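# Fully open the coffee maker lid, then release it

## Task

Swing the coffee maker's lid open as far as it will go, and finish with neither hand (nor any part of the robot) in contact with the coffee maker.

## Robot and tools

Robot: two arms on a table. left_arm carries a left hand and its base sits near (+0.032, +0.290, +0.007) m. right_arm carries a right hand and its base sits near (-0.002, -0.277, +0.036) m. Both are turned only about 1 degree about z. Each hand has three fingers (index, middle, ring) and a thumb. A rigid mast sticks out at the wrist on the palm side and can collide with things. Fingertips have rubber caps. Everything else on the hand is hard plastic.

Scene frame: the origin is at table-top height, midway between the nominal bases. +x points out over the table, +y toward the left arm, +z up. Image left and right do not match arm names. Reported hand positions (metres) and quaternions (wxyz) are in this frame. They can be off by a few centimetres, more so at long reach.

Hand point axes (right hand): +z runs along straight fingers toward the tips, +x runs across the palm away from the thumb, and +y points out of the back, since the palm face lies at y = -0.062. On the left hand, +x points toward the thumb. Straight fingertips reach about 0.12 to 0.14 m past the hand point. The right elbow sags under load, so command a little higher than you need.

Tool execute_actions(actions, cameras):
- actions is a list of actions. Each action is a table of 1 to 15 rows, each row being one 1/30 s control step. A table with fewer than 15 rows repeats its final row to fill out the 15 steps, so one action lasts 0.5 s.
- Each row is a single flat list of 48 numbers covering both arms, each number in [-1, 1].
- Numbers 1-6 are left_arm dx, dy, dz, rx, ry, rz. Numbers 7-22 are the left hand's sixteen hinge goals. 23 is left current_limit and 24 is left speed. Numbers 25-30 are right_arm dx..rz, 31-46 are the right hand's hinge goals, 47 is right current_limit and 48 is right speed.
- dx..rz are an offset, not a pose. They are measured along the arm's own Hand target axes, from the Hand target as it stood when that action began. Every row in an action counts from that same starting target, not from the row before. A new action starts from the updated target, so sending the same offset again moves the arm further. Scale: 1.0 equals 0.6 m of translation or 180 degrees of rotation. rx, ry, rz form one rotation vector. All zeros means hold the current target. Each step clips the commanded orientation to within 40 degrees of the measured one.
- Hinge goals are absolute, not offsets. Each number sets an angle proportionally between the hinge's two stops. Order per hand: index_abd, index_mcp, index_pip, index_dip, middle_abd, middle_mcp, middle_pip, middle_dip, ring_abd, ring_mcp, ring_pip, ring_dip, thumb_cmc, thumb_axl, thumb_mcp, thumb_ipl. Straight values: _abd 0.00, _mcp -0.75, _pip -0.58, _dip -0.70, thumb_cmc -0.71, thumb_axl -0.68, thumb_mcp -0.23, thumb_ipl -0.17. Going toward +1 curls the fingers toward the palm, swings _abd away from the thumb, and brings the thumb round in front of the palm. A 0 is a real goal, not 'unchanged'. To keep a hand as it is, resend its hand_goal, current_limit and speed.
- current_limit maps -1..+1 to 0..550 mA, with a floor of 11 mA. It starts at +0.4. speed maps to (speed+1)/2 of 8.5 rad/s and starts at -0.6. Both persist until changed.
- cameras: a list of names, ["all"], or []. If left out, you get every image for an empty actions list and none otherwise. An unknown name invalidates the call. Cameras: cam_head_left, cam_head_right, cam_high, cam_low, cam_left_wrist, cam_right_wrist, each 504x504.

Tool zoom_image(camera, region): region is [x0, y0, x1, y1] in pixels, at most 504 on a side, taken from that camera's most recent full image. Only cameras in the latest image set can be zoomed.

Tool finished_scene(scene=1): ends the scene permanently. Call it only once the lid is fully open and both hands are clear of the machine.

Results: each arm reports end_effector_position and end_effector_quat_wxyz, plus a Hand target. The Hand target is the last commanded pose after clipping, and the next offsets count from it. The hand often stops short of it. Waiting does not help, but even an all-zero action re-requests it. If a gap remains, send the missing distance as an offset. Hand readouts, one per motor in the order above:
- hand_goal
- hand_measured
- hand_current_ma (positive pushes toward -1)
- hand_state: moving, goal, blocked or overload

Also reported: joint positions, velocities ('within noise' when still), torques (readings 3 and 4 wrap at ±28 N m), temperatures, and end-effector positions at some intermediate steps. A rest offset of a few centimetres is normal friction and not proof of contact.

Joint limits (rad): waist ±2.880, shoulder 0 to 3.142, elbow 0 to 3.019, wrist pitch -1.693 to 1.571, wrist yaw ±1.571, wrist roll ±2.094. When the wrist is close to the waist axis, small moves can swing the whole arm.

Avoid the following:
- Hard hits or pushes on the coffee maker or table. To stop pushing, command the target back past the hand.
- Knocking objects off the work area.
- Slamming the lid, or letting go of it while it is moving.
- Any contact between the two arms or hands.
- Motor currents at 495 mA or more for about 5 s, which shuts the motor down for 10 s.
- Straining an arm against an unreachable pose until it overheats. At 100 °C the arm goes limp for 30 to 60 s.

While you are not sending commands, the robot keeps holding the last one. Loose objects may occasionally get nudged. Camera calibrations are approximate: fixed cameras may be off by about 1 cm, and wrist images can lag slightly during motion.

Each tool is called by a JSON object that holds its "method" and its "body", one argument or row to a line.

## Session

{"method": "execute_actions", "body": {
  "actions": []
}}

Scene clock: 0.00 s.
left_arm: end_effector_position=(+0.3494, +0.3192, +0.3307) hand_goal=(+0.000, -0.754, -0.576, -0.696, +0.000, -0.754, -0.576, -0.696, +0.000, -0.754, -0.576, -0.696, -0.714, -0.678, -0.226, -0.168) hand_measured=(+0.000, -0.754, -0.576, -0.696, +0.000, -0.754, -0.576, -0.696, +0.000, -0.754, -0.576, -0.696, -0.714, -0.678, -0.226, -0.168) hand_current_ma=(+0, +0, +0, +0, +0, +0, +0, +0, +0, +0, +0, +0, +0, +0, +0, +0) hand_state=(goal, goal, goal, goal, goal, goal, goal, goal, goal, goal, goal, goal, goal, goal, goal, goal) hand_current_limit=0.40 hand_speed=-0.60 end_effector_quat_wxyz=(+0.557, +0.640, +0.157, +0.505) | right_arm: end_effector_position=(+0.0937, -0.5887, +0.2309) hand_goal=(+0.000, -0.754, -0.576, -0.696, +0.000, -0.754, -0.576, -0.696, +0.000, -0.754, -0.576, -0.696, -0.714, -0.678, -0.226, -0.168) hand_measured=(+0.000, -0.754, -0.576, -0.696, +0.000, -0.754, -0.576, -0.696, +0.000, -0.754, -0.576, -0.696, -0.714, -0.678, -0.226, -0.168) hand_current_ma=(+0, +0, +0, +0, +0, +0, +0, +0, +0, +0, +0, +0, +0, +0, +0, +0) hand_state=(goal, goal, goal, goal, goal, goal, goal, goal, goal, goal, goal, goal, goal, goal, goal, goal) hand_current_limit=0.40 hand_speed=-0.60 end_effector_quat_wxyz=(-0.045, +0.987, +0.072, +0.138)
Joint positions: left_arm=[0.588 1.229 0.238 1.343 1.183 0.167] | right_arm=[-1.347 0.999 0.896 -1.515 -0.287 0.084]
Joint velocities: within noise
Joint torques (N m): no reading
Motor temperatures (°C): left_arm=[25 31 29 30 27 28] | right_arm=[35 31 25 28 25 25]
Heat: left arm: hottest shoulder 31 °C; right arm: hottest waist 35 °C.
Hand target: left_arm +0.3515, +0.3207, +0.3362; +0.555, +0.639, +0.150, +0.511 | right_arm +0.0956, -0.5965, +0.2446; -0.030, +0.987, +0.074, +0.140

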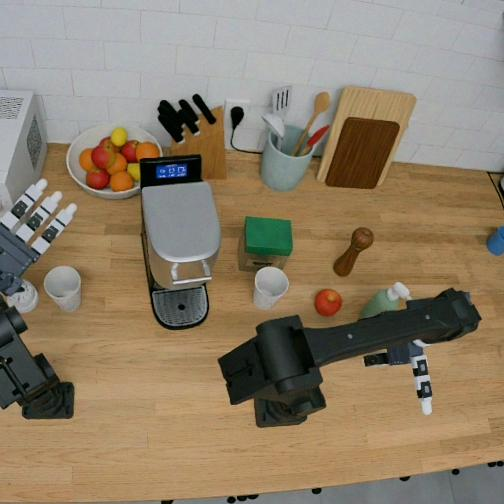

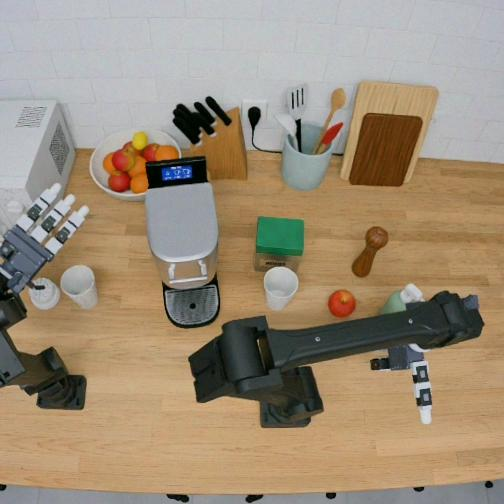

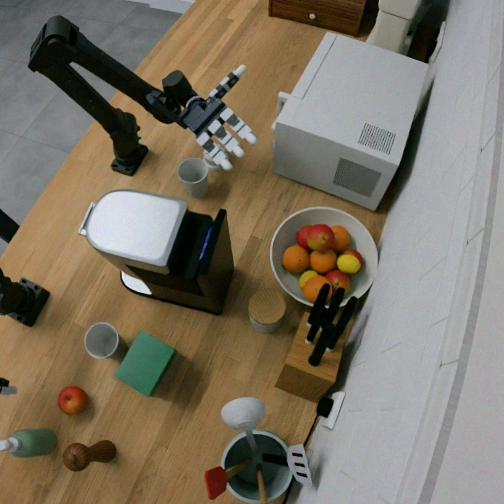

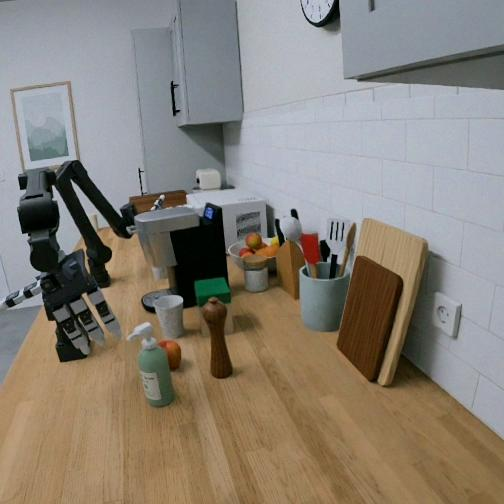

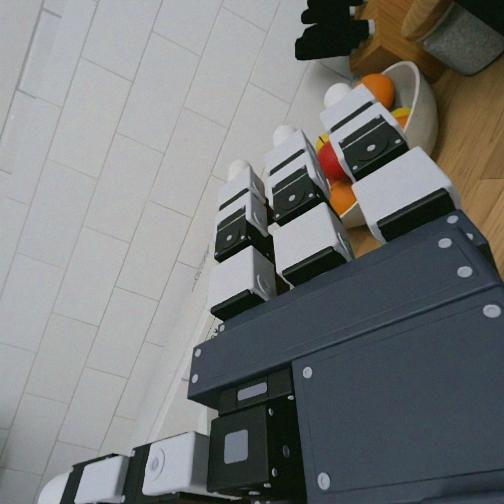

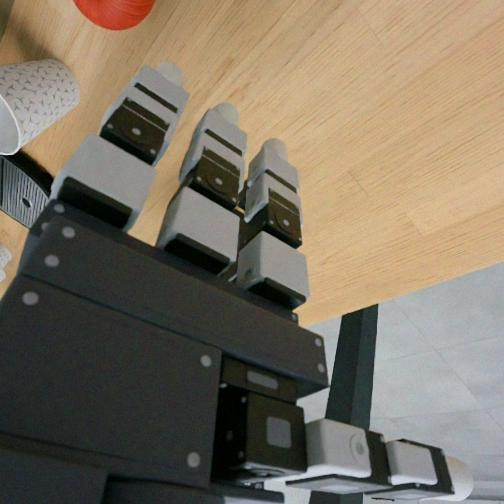

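{"method": "zoom_image", "body": {
  "camera": "cam_head_right",
  "region": [120, 140, 260, 340]
}}

{"method": "zoom_image", "body": {
  "camera": "cam_high",
  "region": [60, 150, 260, 350]
}}

{"method": "zoom_image", "body": {
  "camera": "cam_low",
  "region": [100, 180, 260, 340]
}}

{"method": "zoom_image", "body": {
  "camera": "cam_head_left",
  "region": [120, 140, 260, 340]
}}

Scaled by 2.520.

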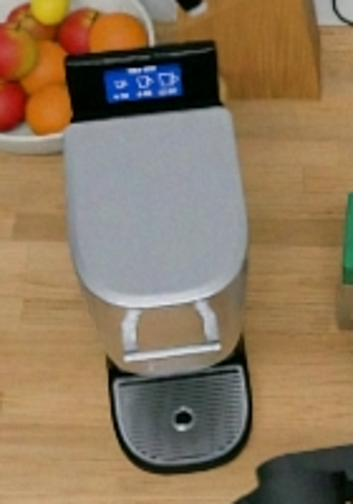

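Scaled by 2.520.

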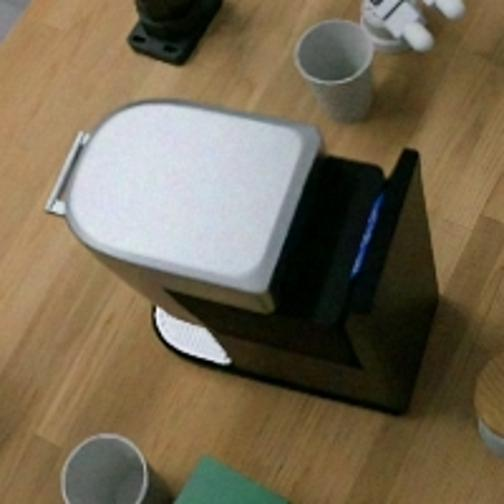

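Scaled by 3.150.

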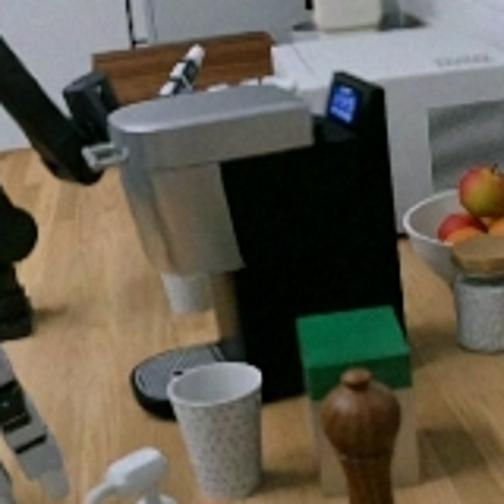

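Scaled by 2.520.

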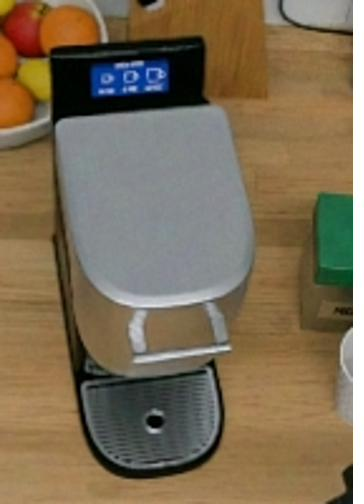

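{"method": "execute_actions", "body": {
  "actions": [
    [[0,0,0,0,0,0,0,-0.754,-0.576,-0.696,0,-0.754,-0.576,-0.696,0,-0.754,-0.576,-0.696,-0.714,-0.678,-0.226,-0.168,0.4,-0.6,0.061,-0.008,-0.208,-0.0128,-0.0903,0.003,0,-0.754,-0.576,-0.696,0,-0.754,-0.576,-0.696,0,-0.754,-0.576,-0.696,-0.714,-0.678,-0.226,-0.168,0.4,-0.6]],
    [[0,0,0,0,0,0,0,-0.754,-0.576,-0.696,0,-0.754,-0.576,-0.696,0,-0.754,-0.576,-0.696,-0.714,-0.678,-0.226,-0.168,0.4,-0.6,0,0,-0.217,0,0,0,0,-0.754,-0.576,-0.696,0,-0.754,-0.576,-0.696,0,-0.754,-0.576,-0.696,-0.714,-0.678,-0.226,-0.168,0.4,-0.6]],
    [[0,0,0,0,0,0,0,-0.754,-0.576,-0.696,0,-0.754,-0.576,-0.696,0,-0.754,-0.576,-0.696,-0.714,-0.678,-0.226,-0.168,0.4,-0.6,0.139,-0.07,0,0,0,-0.103,0,-0.754,-0.576,-0.696,0,-0.754,-0.576,-0.696,0,-0.754,-0.576,-0.696,-0.714,-0.678,-0.226,-0.168,0.4,-0.6]],
    [[0,0,0,0,0,0,0,-0.754,-0.576,-0.696,0,-0.754,-0.576,-0.696,0,-0.754,-0.576,-0.696,-0.714,-0.678,-0.226,-0.168,0.4,-0.6,0.155,-0.023,0,0,0,-0.103,0,-0.754,-0.576,-0.696,0,-0.754,-0.576,-0.696,0,-0.754,-0.576,-0.696,-0.714,-0.678,-0.226,-0.168,0.4,-0.6]]
  ],
  "cameras": []
}}

Scene clock: 256.73 s.
left_arm: end_effector_position=(+0.3494, +0.3192, +0.3307) hand_goal=(+0.000, -0.754, -0.576, -0.696, +0.000, -0.754, -0.576, -0.696, +0.000, -0.754, -0.576, -0.696, -0.714, -0.678, -0.226, -0.168) hand_measured=(+0.000, -0.760, -0.576, -0.696, +0.000, -0.760, -0.576, -0.696, +0.000, -0.760, -0.576, -0.696, -0.720, -0.678, -0.226, -0.168) hand_current_ma=(+0, -2, +0, +0, +0, -2, +0, +0, +0, -2, +0, +0, -1, +0, +0, +0) hand_state=(goal, goal, goal, goal, goal, goal, goal, goal, goal, goal, goal, goal, goal, goal, goal, goal) hand_current_limit=0.40 hand_speed=-0.60 end_effector_quat_wxyz=(+0.557, +0.640, +0.157, +0.505) | right_arm: end_effector_position=(+0.2473, -0.4908, +0.4881) hand_goal=(+0.000, -0.754, -0.576, -0.696, +0.000, -0.754, -0.576, -0.696, +0.000, -0.754, -0.576, -0.696, -0.714, -0.678, -0.226, -0.168) hand_measured=(+0.000, -0.754, -0.576, -0.696, +0.000, -0.754, -0.576, -0.696, +0.000, -0.754, -0.576, -0.696, -0.716, -0.678, -0.222, -0.168) hand_current_ma=(+0, +0, +0, +0, +0, +0, +0, +0, +0, +0, +0, +0, +0, +0, +1, +0) hand_state=(goal, goal, goal, goal, goal, goal, goal, goal, goal, goal, goal, goal, goal, goal, goal, goal) hand_current_limit=0.40 hand_speed=-0.60 end_effector_quat_wxyz=(+0.174, +0.905, +0.376, +0.099)
Joint positions: left_arm=[0.588 1.229 0.238 1.343 1.183 0.167] | right_arm=[-0.579 0.852 1.365 -1.682 0.035 0.207]
Joint torques (N m): left_arm=[1.14 -5.36 6.94 1.58 -0.3 -0.02] | right_arm=[1.61 -1.85 11.55 0.7 0.07 0.18]
Motor temperatures (°C): left_arm=[25 30 35 28 27 27] | right_arm=[33 29 47 26 23 25]
Heat: left arm: hottest elbow 35 °C; right arm: hottest elbow 47 °C.
Hand target: left_arm +0.3515, +0.3207, +0.3362; +0.555, +0.639, +0.150, +0.511 | right_arm +0.2492, -0.4895, +0.5052; +0.000, +0.924, +0.384, +0.001
Off the commanded pose: left_arm 0.006 m, 1 deg | right_arm 0.017 m, 23 deg.
joint sent to its limit (right arm) — joint 4 (wrist pitch), lower limit. The joint targets are off in orientation, not in position.
Step readings (end_effector_position of left_arm | right_arm):
0: (+0.3494, +0.3192, +0.3307) | (+0.0937, -0.5887, +0.2309)
1: (+0.3494, +0.3192, +0.3307) | (+0.0928, -0.5886, +0.2307)
2: (+0.3494, +0.3192, +0.3307) | (+0.0883, -0.5876, +0.2324)
4: (+0.3494, +0.3192, +0.3307) | (+0.0806, -0.5851, +0.2452)
8: (+0.3494, +0.3192, +0.3307) | (+0.0928, -0.5891, +0.3082)
15: (+0.3494, +0.3192, +0.3307) | (+0.0929, -0.5887, +0.3564)
16: (+0.3494, +0.3192, +0.3307) | (+0.0921, -0.5887, +0.3559)
17: (+0.3494, +0.3192, +0.3307) | (+0.0913, -0.5892, +0.3580)
19: (+0.3494, +0.3192, +0.3307) | (+0.0909, -0.5913, +0.3712)
23: (+0.3494, +0.3192, +0.3307) | (+0.0911, -0.5927, +0.4330)
30: (+0.3494, +0.3192, +0.3307) | (+0.0888, -0.5875, +0.4889)
31: (+0.3494, +0.3192, +0.3307) | (+0.0894, -0.5879, +0.4885)
32: (+0.3494, +0.3192, +0.3307) | (+0.0924, -0.5868, +0.4891)
34: (+0.3494, +0.3192, +0.3307) | (+0.1119, -0.5814, +0.4889)
38: (+0.3494, +0.3192, +0.3307) | (+0.1568, -0.5570, +0.4925)
45: (+0.3494, +0.3192, +0.3307) | (+0.1703, -0.5456, +0.4952)
46: (+0.3494, +0.3192, +0.3307) | (+0.1708, -0.5453, +0.4952)
47: (+0.3494, +0.3192, +0.3307) | (+0.1739, -0.5434, +0.4954)
49: (+0.3494, +0.3192, +0.3307) | (+0.1910, -0.5318, +0.4957)
53: (+0.3494, +0.3192, +0.3307) | (+0.2301, -0.4979, +0.4955)
60: (+0.3494, +0.3192, +0.3307) | (+0.2446, -0.4900, +0.4907)
No camera images: "cameras" was empty.

{"method": "execute_actions", "body": {
  "actions": [
    [[0,0,0,0,0,0,0,-0.754,-0.576,-0.696,0,-0.754,-0.576,-0.696,0,-0.754,-0.576,-0.696,-0.714,-0.678,-0.226,-0.168,0.4,-0.6,0.171,-0.077,0.033,-0.137,0.027,-0.123,0,-0.754,-0.576,-0.696,0,-0.754,-0.576,-0.696,0,-0.754,-0.576,-0.696,-0.714,-0.678,-0.226,-0.168,0.4,-0.6]],
    [[0,0,0,0,0,0,0,-0.754,-0.576,-0.696,0,-0.754,-0.576,-0.696,0,-0.754,-0.576,-0.696,-0.714,-0.678,-0.226,-0.168,0.4,-0.6,0.187,-0.005,-0.002,0,0.053,-0.113,0,-0.754,-0.576,-0.696,0,-0.754,-0.576,-0.696,0,-0.754,-0.576,-0.696,-0.714,-0.678,-0.226,-0.168,0.4,-0.6]],
    [[0,0,0,0,0,0,0,-0.754,-0.576,-0.696,0,-0.754,-0.576,-0.696,0,-0.754,-0.576,-0.696,-0.714,-0.678,-0.226,-0.168,0.4,-0.6,0.177,-0.1085,-0.028,0,0.019,-0.04,0,-0.754,-0.576,-0.696,0,-0.754,-0.576,-0.696,0,-0.754,-0.576,-0.696,-0.714,-0.678,-0.226,-0.168,0.4,-0.6]],
    [[0,0,0,0,0,0,0,-0.754,-0.576,-0.696,0,-0.754,-0.576,-0.696,0,-0.754,-0.576,-0.696,-0.714,-0.678,-0.226,-0.168,0.4,-0.6,0.19,-0.085,-0.017,0,0,0,0,-0.754,-0.576,-0.696,0,-0.754,-0.576,-0.696,0,-0.754,-0.576,-0.696,-0.714,-0.678,-0.226,-0.168,0.4,-0.6]]
  ],
  "cameras": ["cam_head_left","cam_head_right","cam_high","cam_low","cam_right_wrist"]
}}

Scene clock: 286.43 s.
left_arm: end_effector_position=(+0.3494, +0.3192, +0.3307) hand_goal=(+0.000, -0.754, -0.576, -0.696, +0.000, -0.754, -0.576, -0.696, +0.000, -0.754, -0.576, -0.696, -0.714, -0.678, -0.226, -0.168) hand_measured=(+0.000, -0.760, -0.576, -0.696, +0.000, -0.760, -0.576, -0.696, +0.000, -0.760, -0.576, -0.696, -0.720, -0.678, -0.226, -0.168) hand_current_ma=(+0, -2, +0, +0, +0, -2, +0, +0, +0, -2, +0, +0, -1, +0, +0, +0) hand_state=(goal, goal, goal, goal, goal, goal, goal, goal, goal, goal, goal, goal, goal, goal, goal, goal) hand_current_limit=0.40 hand_speed=-0.60 end_effector_quat_wxyz=(+0.557, +0.640, +0.157, +0.505) | right_arm: end_effector_position=(+0.1976, -0.0661, +0.4605) hand_goal=(+0.000, -0.754, -0.576, -0.696, +0.000, -0.754, -0.576, -0.696, +0.000, -0.754, -0.576, -0.696, -0.714, -0.678, -0.226, -0.168) hand_measured=(+0.000, -0.756, -0.576, -0.696, +0.000, -0.756, -0.576, -0.696, +0.000, -0.756, -0.576, -0.696, -0.716, -0.678, -0.222, -0.168) hand_current_ma=(+0, +0, +0, +0, +0, +0, +0, +0, +0, +0, +0, +0, +0, +0, +1, +0) hand_state=(goal, goal, goal, goal, goal, goal, goal, goal, goal, goal, goal, goal, goal, goal, goal, goal) hand_current_limit=0.40 hand_speed=-0.60 end_effector_quat_wxyz=(+0.125, +0.622, +0.742, +0.217)
Joint positions: left_arm=[0.588 1.229 0.238 1.343 1.183 0.167] | right_arm=[1.348 0.855 1.251 -1.68 0.422 1.122]
Joint torques (N m): left_arm=[1.26 -5.3 6.9 1.65 -0.3 0] | right_arm=[1.61 -2.73 8.5 0.35 0.55 0.13]
Heat: left arm: hottest elbow 35 °C; right arm: hottest elbow 43 °C.
Hand target: left_arm +0.3515, +0.3207, +0.3362; +0.555, +0.639, +0.150, +0.511 | right_arm +0.1966, -0.0673, +0.4608; +0.142, +0.640, +0.737, +0.164
Off the commanded pose: left_arm 0.006 m, 1 deg | right_arm 0.002 m, 7 deg.
joint sent to its limit (right arm) — joint 4 (wrist pitch), lower limit. The joint targets are off in orientation, not in position.
Step readings (end_effector_position of left_arm | right_arm):
0: (+0.3494, +0.3192, +0.3307) | (+0.2473, -0.4908, +0.4881)
1: (+0.3494, +0.3192, +0.3307) | (+0.2475, -0.4906, +0.4881)
2: (+0.3494, +0.3192, +0.3307) | (+0.2499, -0.4873, +0.4888)
4: (+0.3494, +0.3192, +0.3307) | (+0.2615, -0.4675, +0.4879)
8: (+0.3494, +0.3192, +0.3307) | (+0.2782, -0.4118, +0.4852)
15: (+0.3494, +0.3192, +0.3307) | (+0.2838, -0.3849, +0.4899)
16: (+0.3494, +0.3192, +0.3307) | (+0.2842, -0.3837, +0.4899)
17: (+0.3494, +0.3192, +0.3307) | (+0.2865, -0.3788, +0.4893)
19: (+0.3494, +0.3192, +0.3307) | (+0.2947, -0.3554, +0.4873)
23: (+0.3494, +0.3192, +0.3307) | (+0.3077, -0.3013, +0.4877)
30: (+0.3494, +0.3192, +0.3307) | (+0.3215, -0.2825, +0.4819)
31: (+0.3494, +0.3192, +0.3307) | (+0.3225, -0.2821, +0.4812)
32: (+0.3494, +0.3192, +0.3307) | (+0.3223, -0.2793, +0.4804)
34: (+0.3494, +0.3192, +0.3307) | (+0.3165, -0.2557, +0.4771)
38: (+0.3494, +0.3192, +0.3307) | (+0.2848, -0.1966, +0.4740)
45: (+0.3494, +0.3192, +0.3307) | (+0.2630, -0.1727, +0.4834)
46: (+0.3494, +0.3192, +0.3307) | (+0.2622, -0.1716, +0.4831)
47: (+0.3494, +0.3192, +0.3307) | (+0.2596, -0.1674, +0.4823)
49: (+0.3494, +0.3192, +0.3307) | (+0.2455, -0.1437, +0.4791)
53: (+0.3494, +0.3192, +0.3307) | (+0.2060, -0.0885, +0.4740)
60: (+0.3494, +0.3192, +0.3307) | (+0.1945, -0.0601, +0.4652)
camera_calibration:
cam_right_wrist: T_world_to_cam=[[0.711398, -0.669879, 0.212544, -0.244462], [-0.686974, -0.599029, 0.411377, -0.146756], [-0.148253, -0.438665, -0.886338, 0.5349], [0, 0, 0, 1]] pos_world=[0.152393, -0.0170288, 0.586433]
Images, in order (width x height): cam_head_left 504x504, cam_head_right 504x504, cam_high 504x504, cam_low 504x504, cam_right_wrist 504x504.

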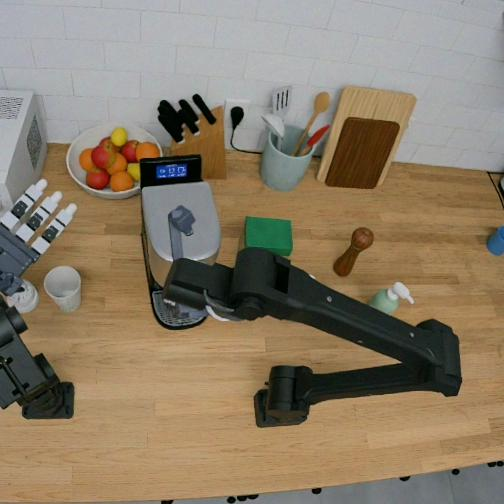

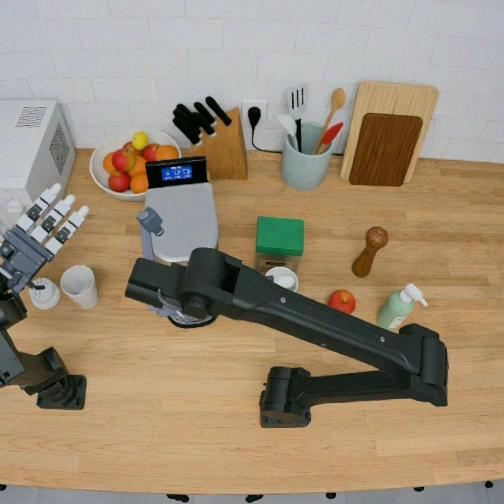

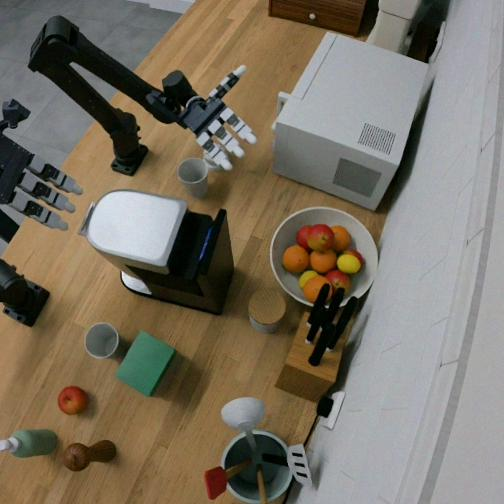

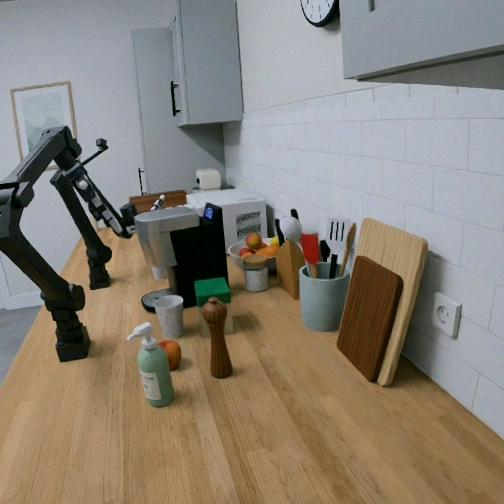

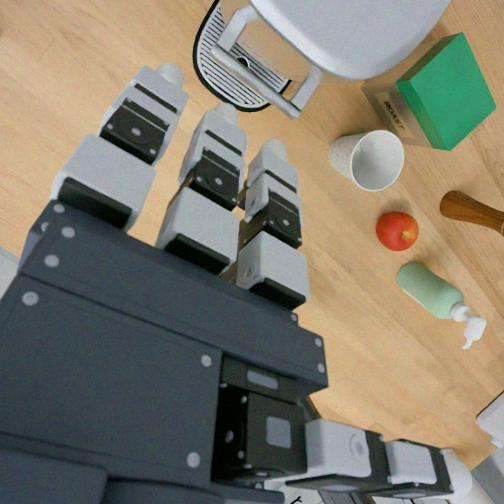

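{"method": "zoom_image", "body": {
  "camera": "cam_right_wrist",
  "region": [150, 0, 350, 200]
}}

{"method": "zoom_image", "body": {
  "camera": "cam_low",
  "region": [70, 120, 230, 280]
}}

{"method": "zoom_image", "body": {
  "camera": "cam_high",
  "region": [0, 100, 160, 260]
}}

Scaled by 2.520.

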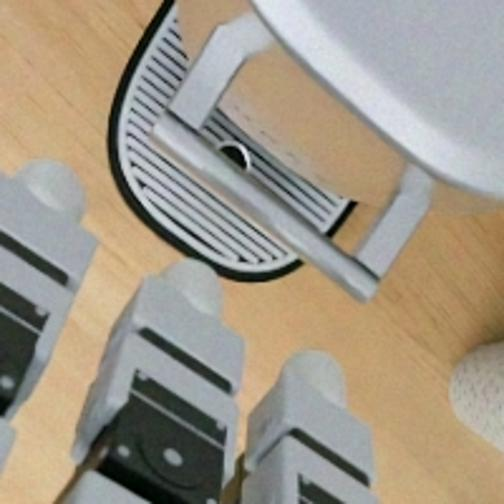

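Scaled by 3.150.

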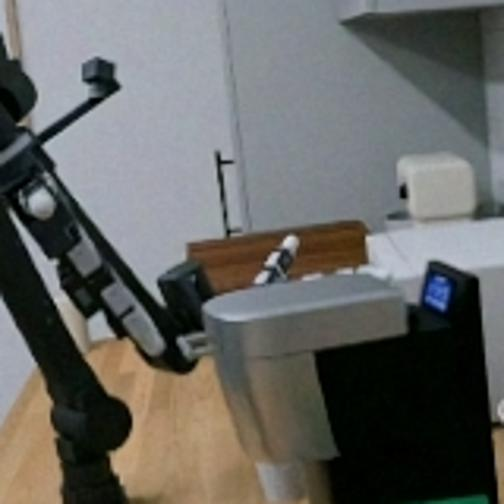

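Scaled by 3.150.

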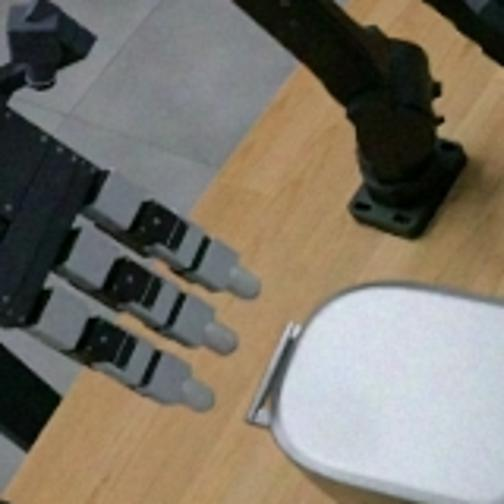

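{"method": "execute_actions", "body": {
  "actions": [
    [[0,0,0,0,0,0,0,-0.754,-0.576,-0.696,0,-0.754,-0.576,-0.696,0,-0.754,-0.576,-0.696,-0.714,-0.678,-0.226,-0.168,0.4,-0.6,-0.009,-0.0432,0.0845,0,0.003,-0.006,0,-0.754,-0.576,-0.696,0,-0.754,-0.576,-0.696,0,-0.754,-0.576,-0.696,-0.714,-0.678,-0.226,-0.168,0.4,-0.6]],
    [[0,0,0,0,0,0,0,-0.754,-0.576,-0.696,0,-0.754,-0.576,-0.696,0,-0.754,-0.576,-0.696,-0.714,-0.678,-0.226,-0.168,0.4,-0.6,-0.009,-0.0432,0.0845,0,0.003,-0.0066,0,-0.754,-0.576,-0.696,0,-0.754,-0.576,-0.696,0,-0.754,-0.576,-0.696,-0.714,-0.678,-0.226,-0.168,0.4,-0.6]]
  ],
  "cameras": ["cam_high","cam_low","cam_right_wrist"]
}}

Scene clock: 359.20 s.
left_arm: end_effector_position=(+0.3494, +0.3192, +0.3307) hand_goal=(+0.000, -0.754, -0.576, -0.696, +0.000, -0.754, -0.576, -0.696, +0.000, -0.754, -0.576, -0.696, -0.714, -0.678, -0.226, -0.168) hand_measured=(+0.000, -0.760, -0.576, -0.696, +0.000, -0.760, -0.576, -0.696, +0.000, -0.760, -0.576, -0.696, -0.720, -0.678, -0.226, -0.168) hand_current_ma=(+0, -2, +0, +0, +0, -2, +0, +0, +0, -2, +0, +0, -1, +0, +0, +0) hand_state=(goal, goal, goal, goal, goal, goal, goal, goal, goal, goal, goal, goal, goal, goal, goal, goal) hand_current_limit=0.40 hand_speed=-0.60 end_effector_quat_wxyz=(+0.557, +0.640, +0.157, +0.505) | right_arm: end_effector_position=(+0.1924, -0.0771, +0.3471) hand_goal=(+0.000, -0.754, -0.576, -0.696, +0.000, -0.754, -0.576, -0.696, +0.000, -0.754, -0.576, -0.696, -0.714, -0.678, -0.226, -0.168) hand_measured=(+0.000, -0.756, -0.576, -0.696, +0.000, -0.756, -0.576, -0.696, +0.000, -0.756, -0.576, -0.696, -0.716, -0.678, -0.222, -0.168) hand_current_ma=(+0, +0, +0, +0, +0, +0, +0, +0, +0, +0, +0, +0, +0, +0, +1, +0) hand_state=(goal, goal, goal, goal, goal, goal, goal, goal, goal, goal, goal, goal, goal, goal, goal, goal) hand_current_limit=0.40 hand_speed=-0.60 end_effector_quat_wxyz=(+0.139, +0.624, +0.752, +0.162)
Joint positions: left_arm=[0.588 1.229 0.238 1.343 1.183 0.167] | right_arm=[1.348 0.81 0.952 -1.544 0.398 1.14]
Joint torques (N m): left_arm=[1.32 -5.48 6.9 1.66 -0.29 0] | right_arm=[0.21 -3.08 8.18 0.7 0.49 0.01]
Motor temperatures (°C): left_arm=[25 30 35 27 27 27] | right_arm=[33 28 41 25 24 24]
Heat: left arm: hottest elbow 35 °C; right arm: hottest elbow 41 °C.
Hand target: left_arm +0.3515, +0.3207, +0.3362; +0.555, +0.639, +0.150, +0.511 | right_arm +0.1942, -0.0784, +0.3468; +0.138, +0.624, +0.751, +0.167
Off the commanded pose: left_arm 0.006 m, 1 deg | right_arm 0.002 m, 1 deg.
Step readings (end_effector_position of left_arm | right_arm):
0: (+0.3494, +0.3192, +0.3307) | (+0.1976, -0.0661, +0.4605)
1: (+0.3494, +0.3192, +0.3307) | (+0.1976, -0.0662, +0.4603)
2: (+0.3494, +0.3192, +0.3307) | (+0.1975, -0.0665, +0.4581)
4: (+0.3494, +0.3192, +0.3307) | (+0.1965, -0.0686, +0.4462)
8: (+0.3494, +0.3192, +0.3307) | (+0.1944, -0.0727, +0.4147)
15: (+0.3494, +0.3192, +0.3307) | (+0.1942, -0.0733, +0.4065)
16: (+0.3494, +0.3192, +0.3307) | (+0.1943, -0.0732, +0.4059)
17: (+0.3494, +0.3192, +0.3307) | (+0.1944, -0.0724, +0.4032)
19: (+0.3494, +0.3192, +0.3307) | (+0.1942, -0.0724, +0.3880)
23: (+0.3494, +0.3192, +0.3307) | (+0.1920, -0.0791, +0.3523)
30: (+0.3494, +0.3192, +0.3307) | (+0.1925, -0.0767, +0.3456)
camera_calibration:
cam_right_wrist: T_world_to_cam=[[0.715733, -0.654183, 0.244479, -0.234621], [-0.670151, -0.544839, 0.504032, -0.141499], [-0.196528, -0.52459, -0.828361, 0.411382], [0, 0, 0, 1]] pos_world=[0.153948, -0.0147722, 0.469452]
Images, in order (width x height): cam_high 504x504, cam_low 504x504, cam_right_wrist 504x504.

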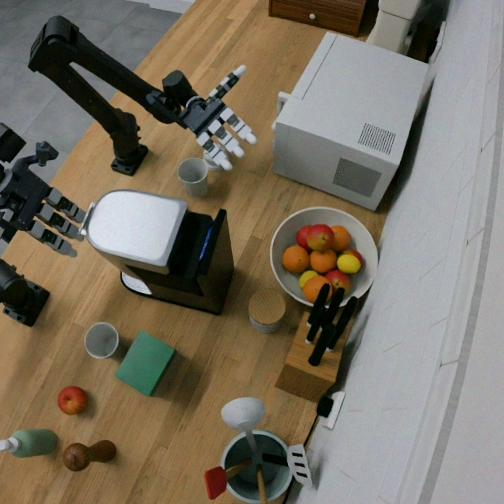

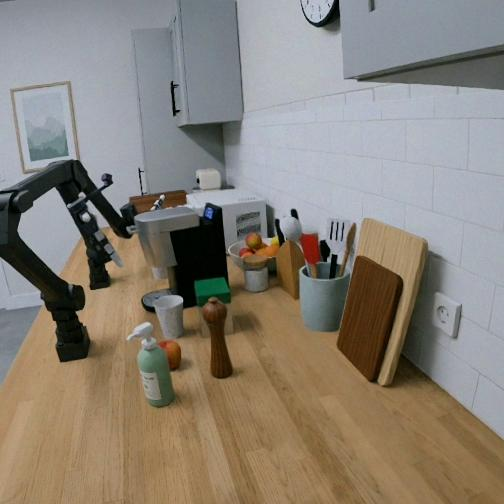

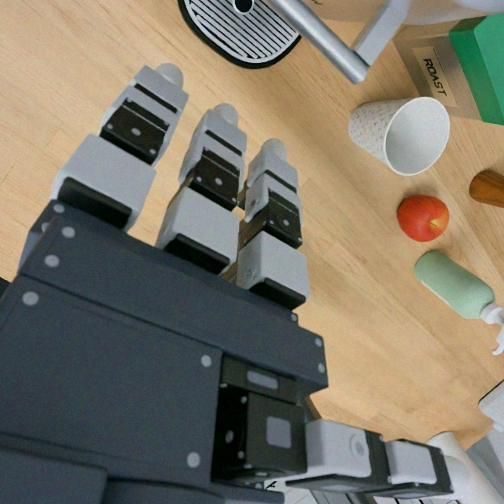

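{"method": "zoom_image", "body": {
  "camera": "cam_right_wrist",
  "region": [240, 0, 440, 120]
}}

{"method": "zoom_image", "body": {
  "camera": "cam_low",
  "region": [70, 160, 190, 280]
}}

{"method": "zoom_image", "body": {
  "camera": "cam_high",
  "region": [0, 140, 140, 280]
}}

Scaled by 2.520.

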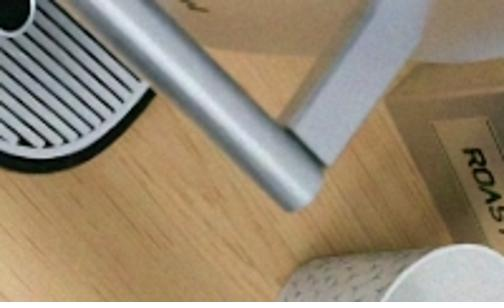

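Scaled by 4.200.

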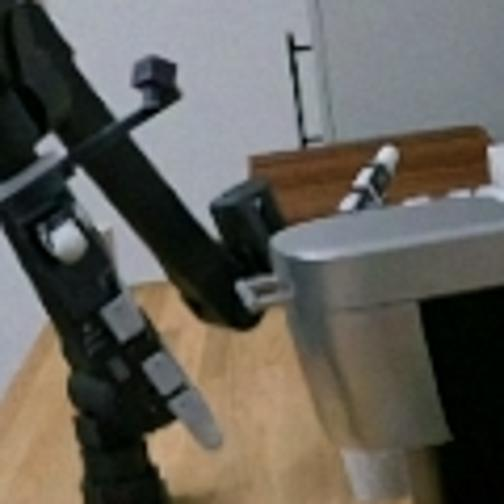

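Scaled by 3.600.

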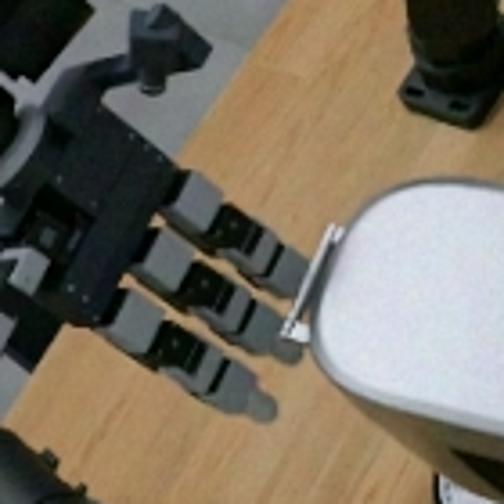

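{"method": "execute_actions", "body": {
  "actions": [
    [[0,0,0,0,0,0,0,-0.754,-0.576,-0.696,0,-0.754,-0.576,-0.696,0,-0.754,-0.576,-0.696,-0.714,-0.678,-0.226,-0.168,0.4,-0.6,0.007,0.0725,0.0257,0,0,0,0,-0.754,-0.576,-0.696,0,-0.754,-0.576,-0.696,0,-0.754,-0.576,-0.696,-0.714,-0.678,-0.226,-0.168,0.4,-0.6]]
  ],
  "cameras": ["cam_low","cam_high","cam_right_wrist","cam_head_right"]
}}

{"method": "zoom_image", "body": {
  "camera": "cam_low",
  "region": [70, 160, 190, 280]
}}

{"method": "zoom_image", "body": {
  "camera": "cam_high",
  "region": [0, 140, 140, 280]
}}

Scene clock: 409.13 s.
left_arm: end_effector_position=(+0.3494, +0.3192, +0.3307) hand_goal=(+0.000, -0.754, -0.576, -0.696, +0.000, -0.754, -0.576, -0.696, +0.000, -0.754, -0.576, -0.696, -0.714, -0.678, -0.226, -0.168) hand_measured=(+0.000, -0.760, -0.576, -0.696, +0.000, -0.760, -0.576, -0.696, +0.000, -0.760, -0.576, -0.696, -0.720, -0.678, -0.226, -0.168) hand_current_ma=(+0, -2, +0, +0, +0, -2, +0, +0, +0, -2, +0, +0, -1, +0, +0, +0) hand_state=(goal, goal, goal, goal, goal, goal, goal, goal, goal, goal, goal, goal, goal, goal, goal, goal) hand_current_limit=0.40 hand_speed=-0.60 end_effector_quat_wxyz=(+0.557, +0.640, +0.157, +0.505) | right_arm: end_effector_position=(+0.2333, -0.0724, +0.3398) hand_goal=(+0.000, -0.754, -0.576, -0.696, +0.000, -0.754, -0.576, -0.696, +0.000, -0.754, -0.576, -0.696, -0.714, -0.678, -0.226, -0.168) hand_measured=(+0.000, -0.756, -0.576, -0.696, +0.000, -0.756, -0.576, -0.696, +0.000, -0.756, -0.576, -0.696, -0.716, -0.678, -0.222, -0.168) hand_current_ma=(+0, +0, +0, +0, +0, +0, +0, +0, +0, +0, +0, +0, +0, +0, +1, +0) hand_state=(goal, goal, goal, goal, goal, goal, goal, goal, goal, goal, goal, goal, goal, goal, goal, goal) hand_current_limit=0.40 hand_speed=-0.60 end_effector_quat_wxyz=(+0.143, +0.623, +0.753, +0.154)
Joint positions: left_arm=[0.588 1.229 0.238 1.343 1.183 0.167] | right_arm=[1.168 0.852 0.952 -1.451 0.363 0.95]
Joint torques (N m): left_arm=[1.32 -5.42 6.9 1.68 -0.31 -0.01] | right_arm=[0.09 -2.49 11.25 0.94 0.32 0.02]
Heat: left arm: hottest elbow 35 °C; right arm: hottest elbow 41 °C.
Hand target: left_arm +0.3515, +0.3207, +0.3362; +0.555, +0.639, +0.150, +0.511 | right_arm +0.2385, -0.0659, +0.3513; +0.138, +0.624, +0.751, +0.167
Off the commanded pose: left_arm 0.006 m, 1 deg | right_arm 0.014 m, 2 deg.
Step readings (end_effector_position of left_arm | right_arm):
0: (+0.3494, +0.3192, +0.3307) | (+0.1924, -0.0770, +0.3471)
1: (+0.3494, +0.3192, +0.3307) | (+0.1927, -0.0770, +0.3472)
2: (+0.3494, +0.3192, +0.3307) | (+0.1940, -0.0762, +0.3471)
4: (+0.3494, +0.3192, +0.3307) | (+0.2033, -0.0768, +0.3473)
8: (+0.3494, +0.3192, +0.3307) | (+0.2255, -0.0825, +0.3452)
15: (+0.3494, +0.3192, +0.3307) | (+0.2328, -0.0744, +0.3398)
camera_calibration:
cam_right_wrist: T_world_to_cam=[[0.717115, -0.64967, 0.25234, -0.26177], [-0.66734, -0.535639, 0.517444, -0.112387], [-0.201005, -0.539463, -0.817665, 0.412137], [0, 0, 0, 1]] pos_world=[0.195561, -0.0079302, 0.461199]
Images, in order (width x height): cam_head_right 504x504, cam_high 504x504, cam_low 504x504, cam_right_wrist 504x504.

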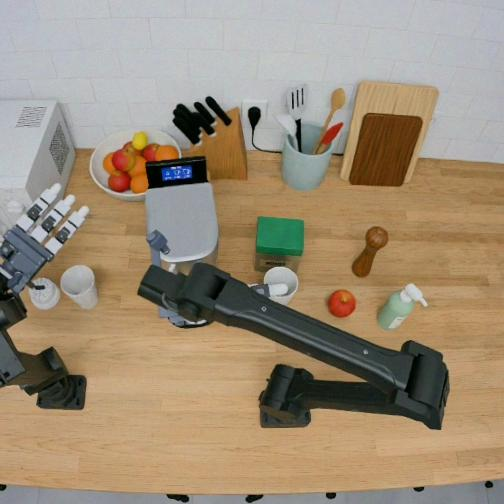

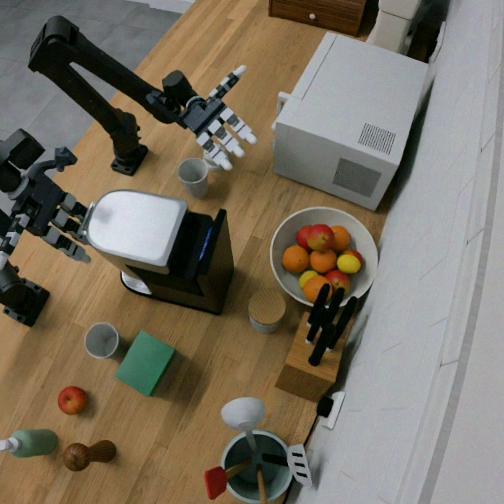

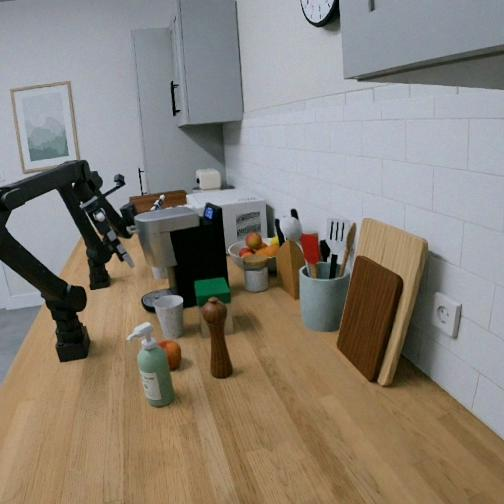

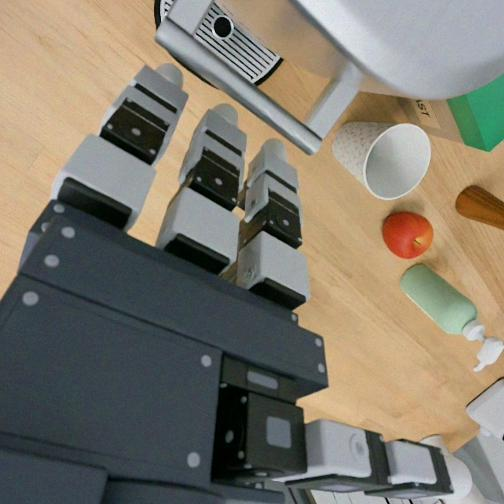

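Scaled by 4.200.

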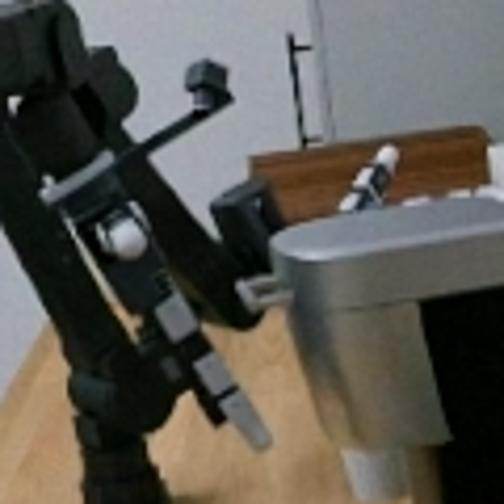

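Scaled by 3.600.

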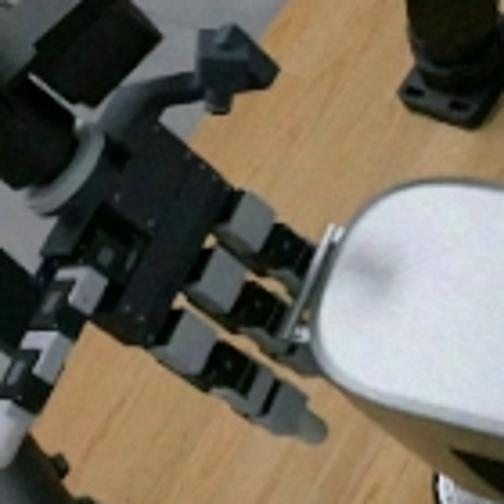

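{"method": "execute_actions", "body": {
  "actions": [
    [[0,0,0,0,0,0,0,-0.754,-0.576,-0.696,0,-0.754,-0.576,-0.696,0,-0.754,-0.576,-0.696,-0.714,-0.678,-0.226,-0.168,0.4,-0.6,0.011,0.02,0.005,0,0,0,0,-0.754,-0.576,-0.696,0,-0.754,-0.576,-0.696,0,-0.754,-0.576,-0.696,-0.714,-0.678,-0.226,-0.168,0.4,-0.6]],
    [[0,0,0,0,0,0,0,-0.754,-0.576,-0.696,0,-0.754,-0.576,-0.696,0,-0.754,-0.576,-0.696,-0.714,-0.678,-0.226,-0.168,0.4,-0.6,0,0,0,0,0,0,0,-0.754,-0.576,-0.696,0,-0.754,-0.576,0.6,0,-0.754,-0.576,-0.696,-0.714,-0.678,-0.226,-0.168,0.4,-0.3]]
  ],
  "cameras": ["cam_low","cam_high","cam_right_wrist"]
}}

{"method": "zoom_image", "body": {
  "camera": "cam_low",
  "region": [70, 160, 190, 280]
}}

{"method": "zoom_image", "body": {
  "camera": "cam_high",
  "region": [0, 140, 140, 280]
}}

Scene clock: 468.63 s.
left_arm: end_effector_position=(+0.3494, +0.3192, +0.3307) hand_goal=(+0.000, -0.754, -0.576, -0.696, +0.000, -0.754, -0.576, -0.696, +0.000, -0.754, -0.576, -0.696, -0.714, -0.678, -0.226, -0.168) hand_measured=(+0.000, -0.760, -0.576, -0.696, +0.000, -0.760, -0.576, -0.696, +0.000, -0.760, -0.576, -0.696, -0.720, -0.678, -0.226, -0.168) hand_current_ma=(+0, -2, +0, +0, +0, -2, +0, +0, +0, -2, +0, +0, -1, +0, +0, +0) hand_state=(goal, goal, goal, goal, goal, goal, goal, goal, goal, goal, goal, goal, goal, goal, goal, goal) hand_current_limit=0.40 hand_speed=-0.60 end_effector_quat_wxyz=(+0.557, +0.640, +0.157, +0.505) | right_arm: end_effector_position=(+0.2422, -0.0671, +0.3320) hand_goal=(+0.000, -0.754, -0.576, -0.696, +0.000, -0.754, -0.576, +0.600, +0.000, -0.754, -0.576, -0.696, -0.714, -0.678, -0.226, -0.168) hand_measured=(+0.000, -0.756, -0.576, -0.696, +0.000, -0.756, -0.576, +0.596, +0.000, -0.756, -0.576, -0.696, -0.716, -0.678, -0.222, -0.168) hand_current_ma=(+0, +0, +0, +0, +0, +0, +0, +0, +0, +0, +0, +0, +0, +0, +1, +0) hand_state=(goal, goal, goal, goal, goal, goal, goal, goal, goal, goal, goal, goal, goal, goal, goal, goal) hand_current_limit=0.40 hand_speed=-0.30 end_effector_quat_wxyz=(+0.145, +0.622, +0.756, +0.143)
Joint positions: left_arm=[0.588 1.229 0.238 1.343 1.183 0.167] | right_arm=[1.14 0.884 0.952 -1.43 0.356 0.92]
Joint torques (N m): left_arm=[1.38 -5.19 6.89 1.68 -0.3 -0.01] | right_arm=[0.09 -3.02 13.01 0.91 0.32 0.02]
Motor temperatures (°C): left_arm=[25 29 36 27 26 27] | right_arm=[32 27 49 25 24 24]
Heat: left arm: hottest elbow 36 °C; right arm: hottest elbow 49 °C.
Hand target: left_arm +0.3515, +0.3207, +0.3362; +0.555, +0.639, +0.150, +0.511 | right_arm +0.2493, -0.0572, +0.3537; +0.138, +0.624, +0.751, +0.167
Off the commanded pose: left_arm 0.006 m, 1 deg | right_arm 0.025 m, 3 deg.
Step readings (end_effector_position of left_arm | right_arm):
0: (+0.3494, +0.3192, +0.3307) | (+0.2334, -0.0723, +0.3398)
1: (+0.3494, +0.3192, +0.3307) | (+0.2335, -0.0723, +0.3399)
2: (+0.3494, +0.3192, +0.3307) | (+0.2337, -0.0719, +0.3396)
4: (+0.3494, +0.3192, +0.3307) | (+0.2358, -0.0712, +0.3385)
8: (+0.3494, +0.3192, +0.3307) | (+0.2408, -0.0693, +0.3342)
15: (+0.3494, +0.3192, +0.3307) | (+0.2422, -0.0674, +0.3320)
16: (+0.3494, +0.3192, +0.3307) | (+0.2422, -0.0673, +0.3320)
17: (+0.3494, +0.3192, +0.3307) | (+0.2422, -0.0673, +0.3320)
19: (+0.3494, +0.3192, +0.3307) | (+0.2422, -0.0672, +0.3320)
23: (+0.3494, +0.3192, +0.3307) | (+0.2422, -0.0671, +0.3320)
30: (+0.3494, +0.3192, +0.3307) | (+0.2422, -0.0671, +0.3320)
camera_calibration:
cam_right_wrist: T_world_to_cam=[[0.720348, -0.6439, 0.257859, -0.264939], [-0.661461, -0.525848, 0.534746, -0.106107], [-0.208728, -0.555767, -0.804709, 0.406835], [0, 0, 0, 1]] pos_world=[0.205581, -0.000285169, 0.45244]
Images, in order (width x height): cam_high 504x504, cam_low 504x504, cam_right_wrist 504x504.

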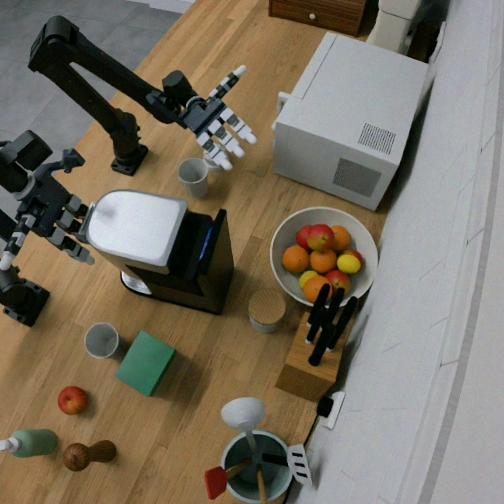

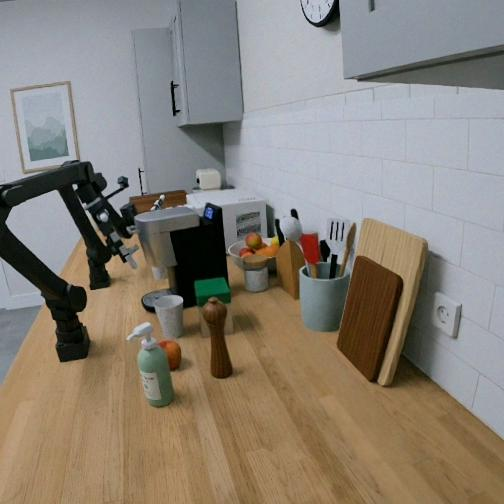

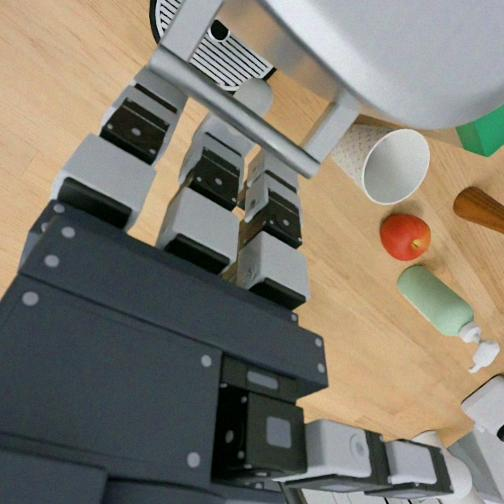

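Scaled by 4.200.

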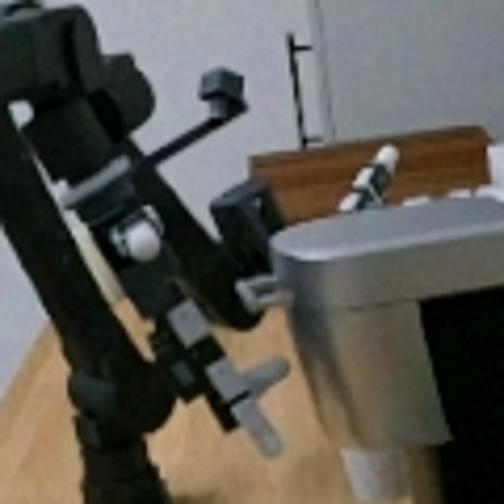

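Scaled by 3.600.

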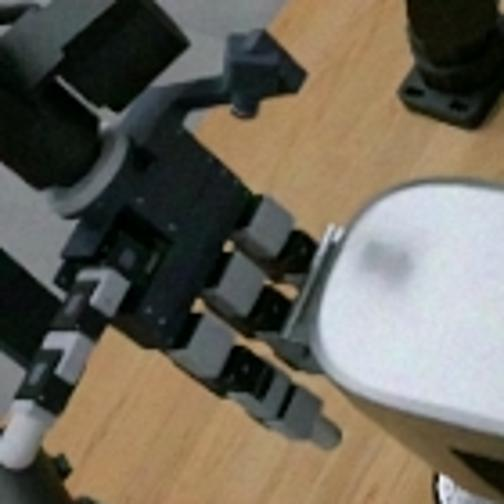

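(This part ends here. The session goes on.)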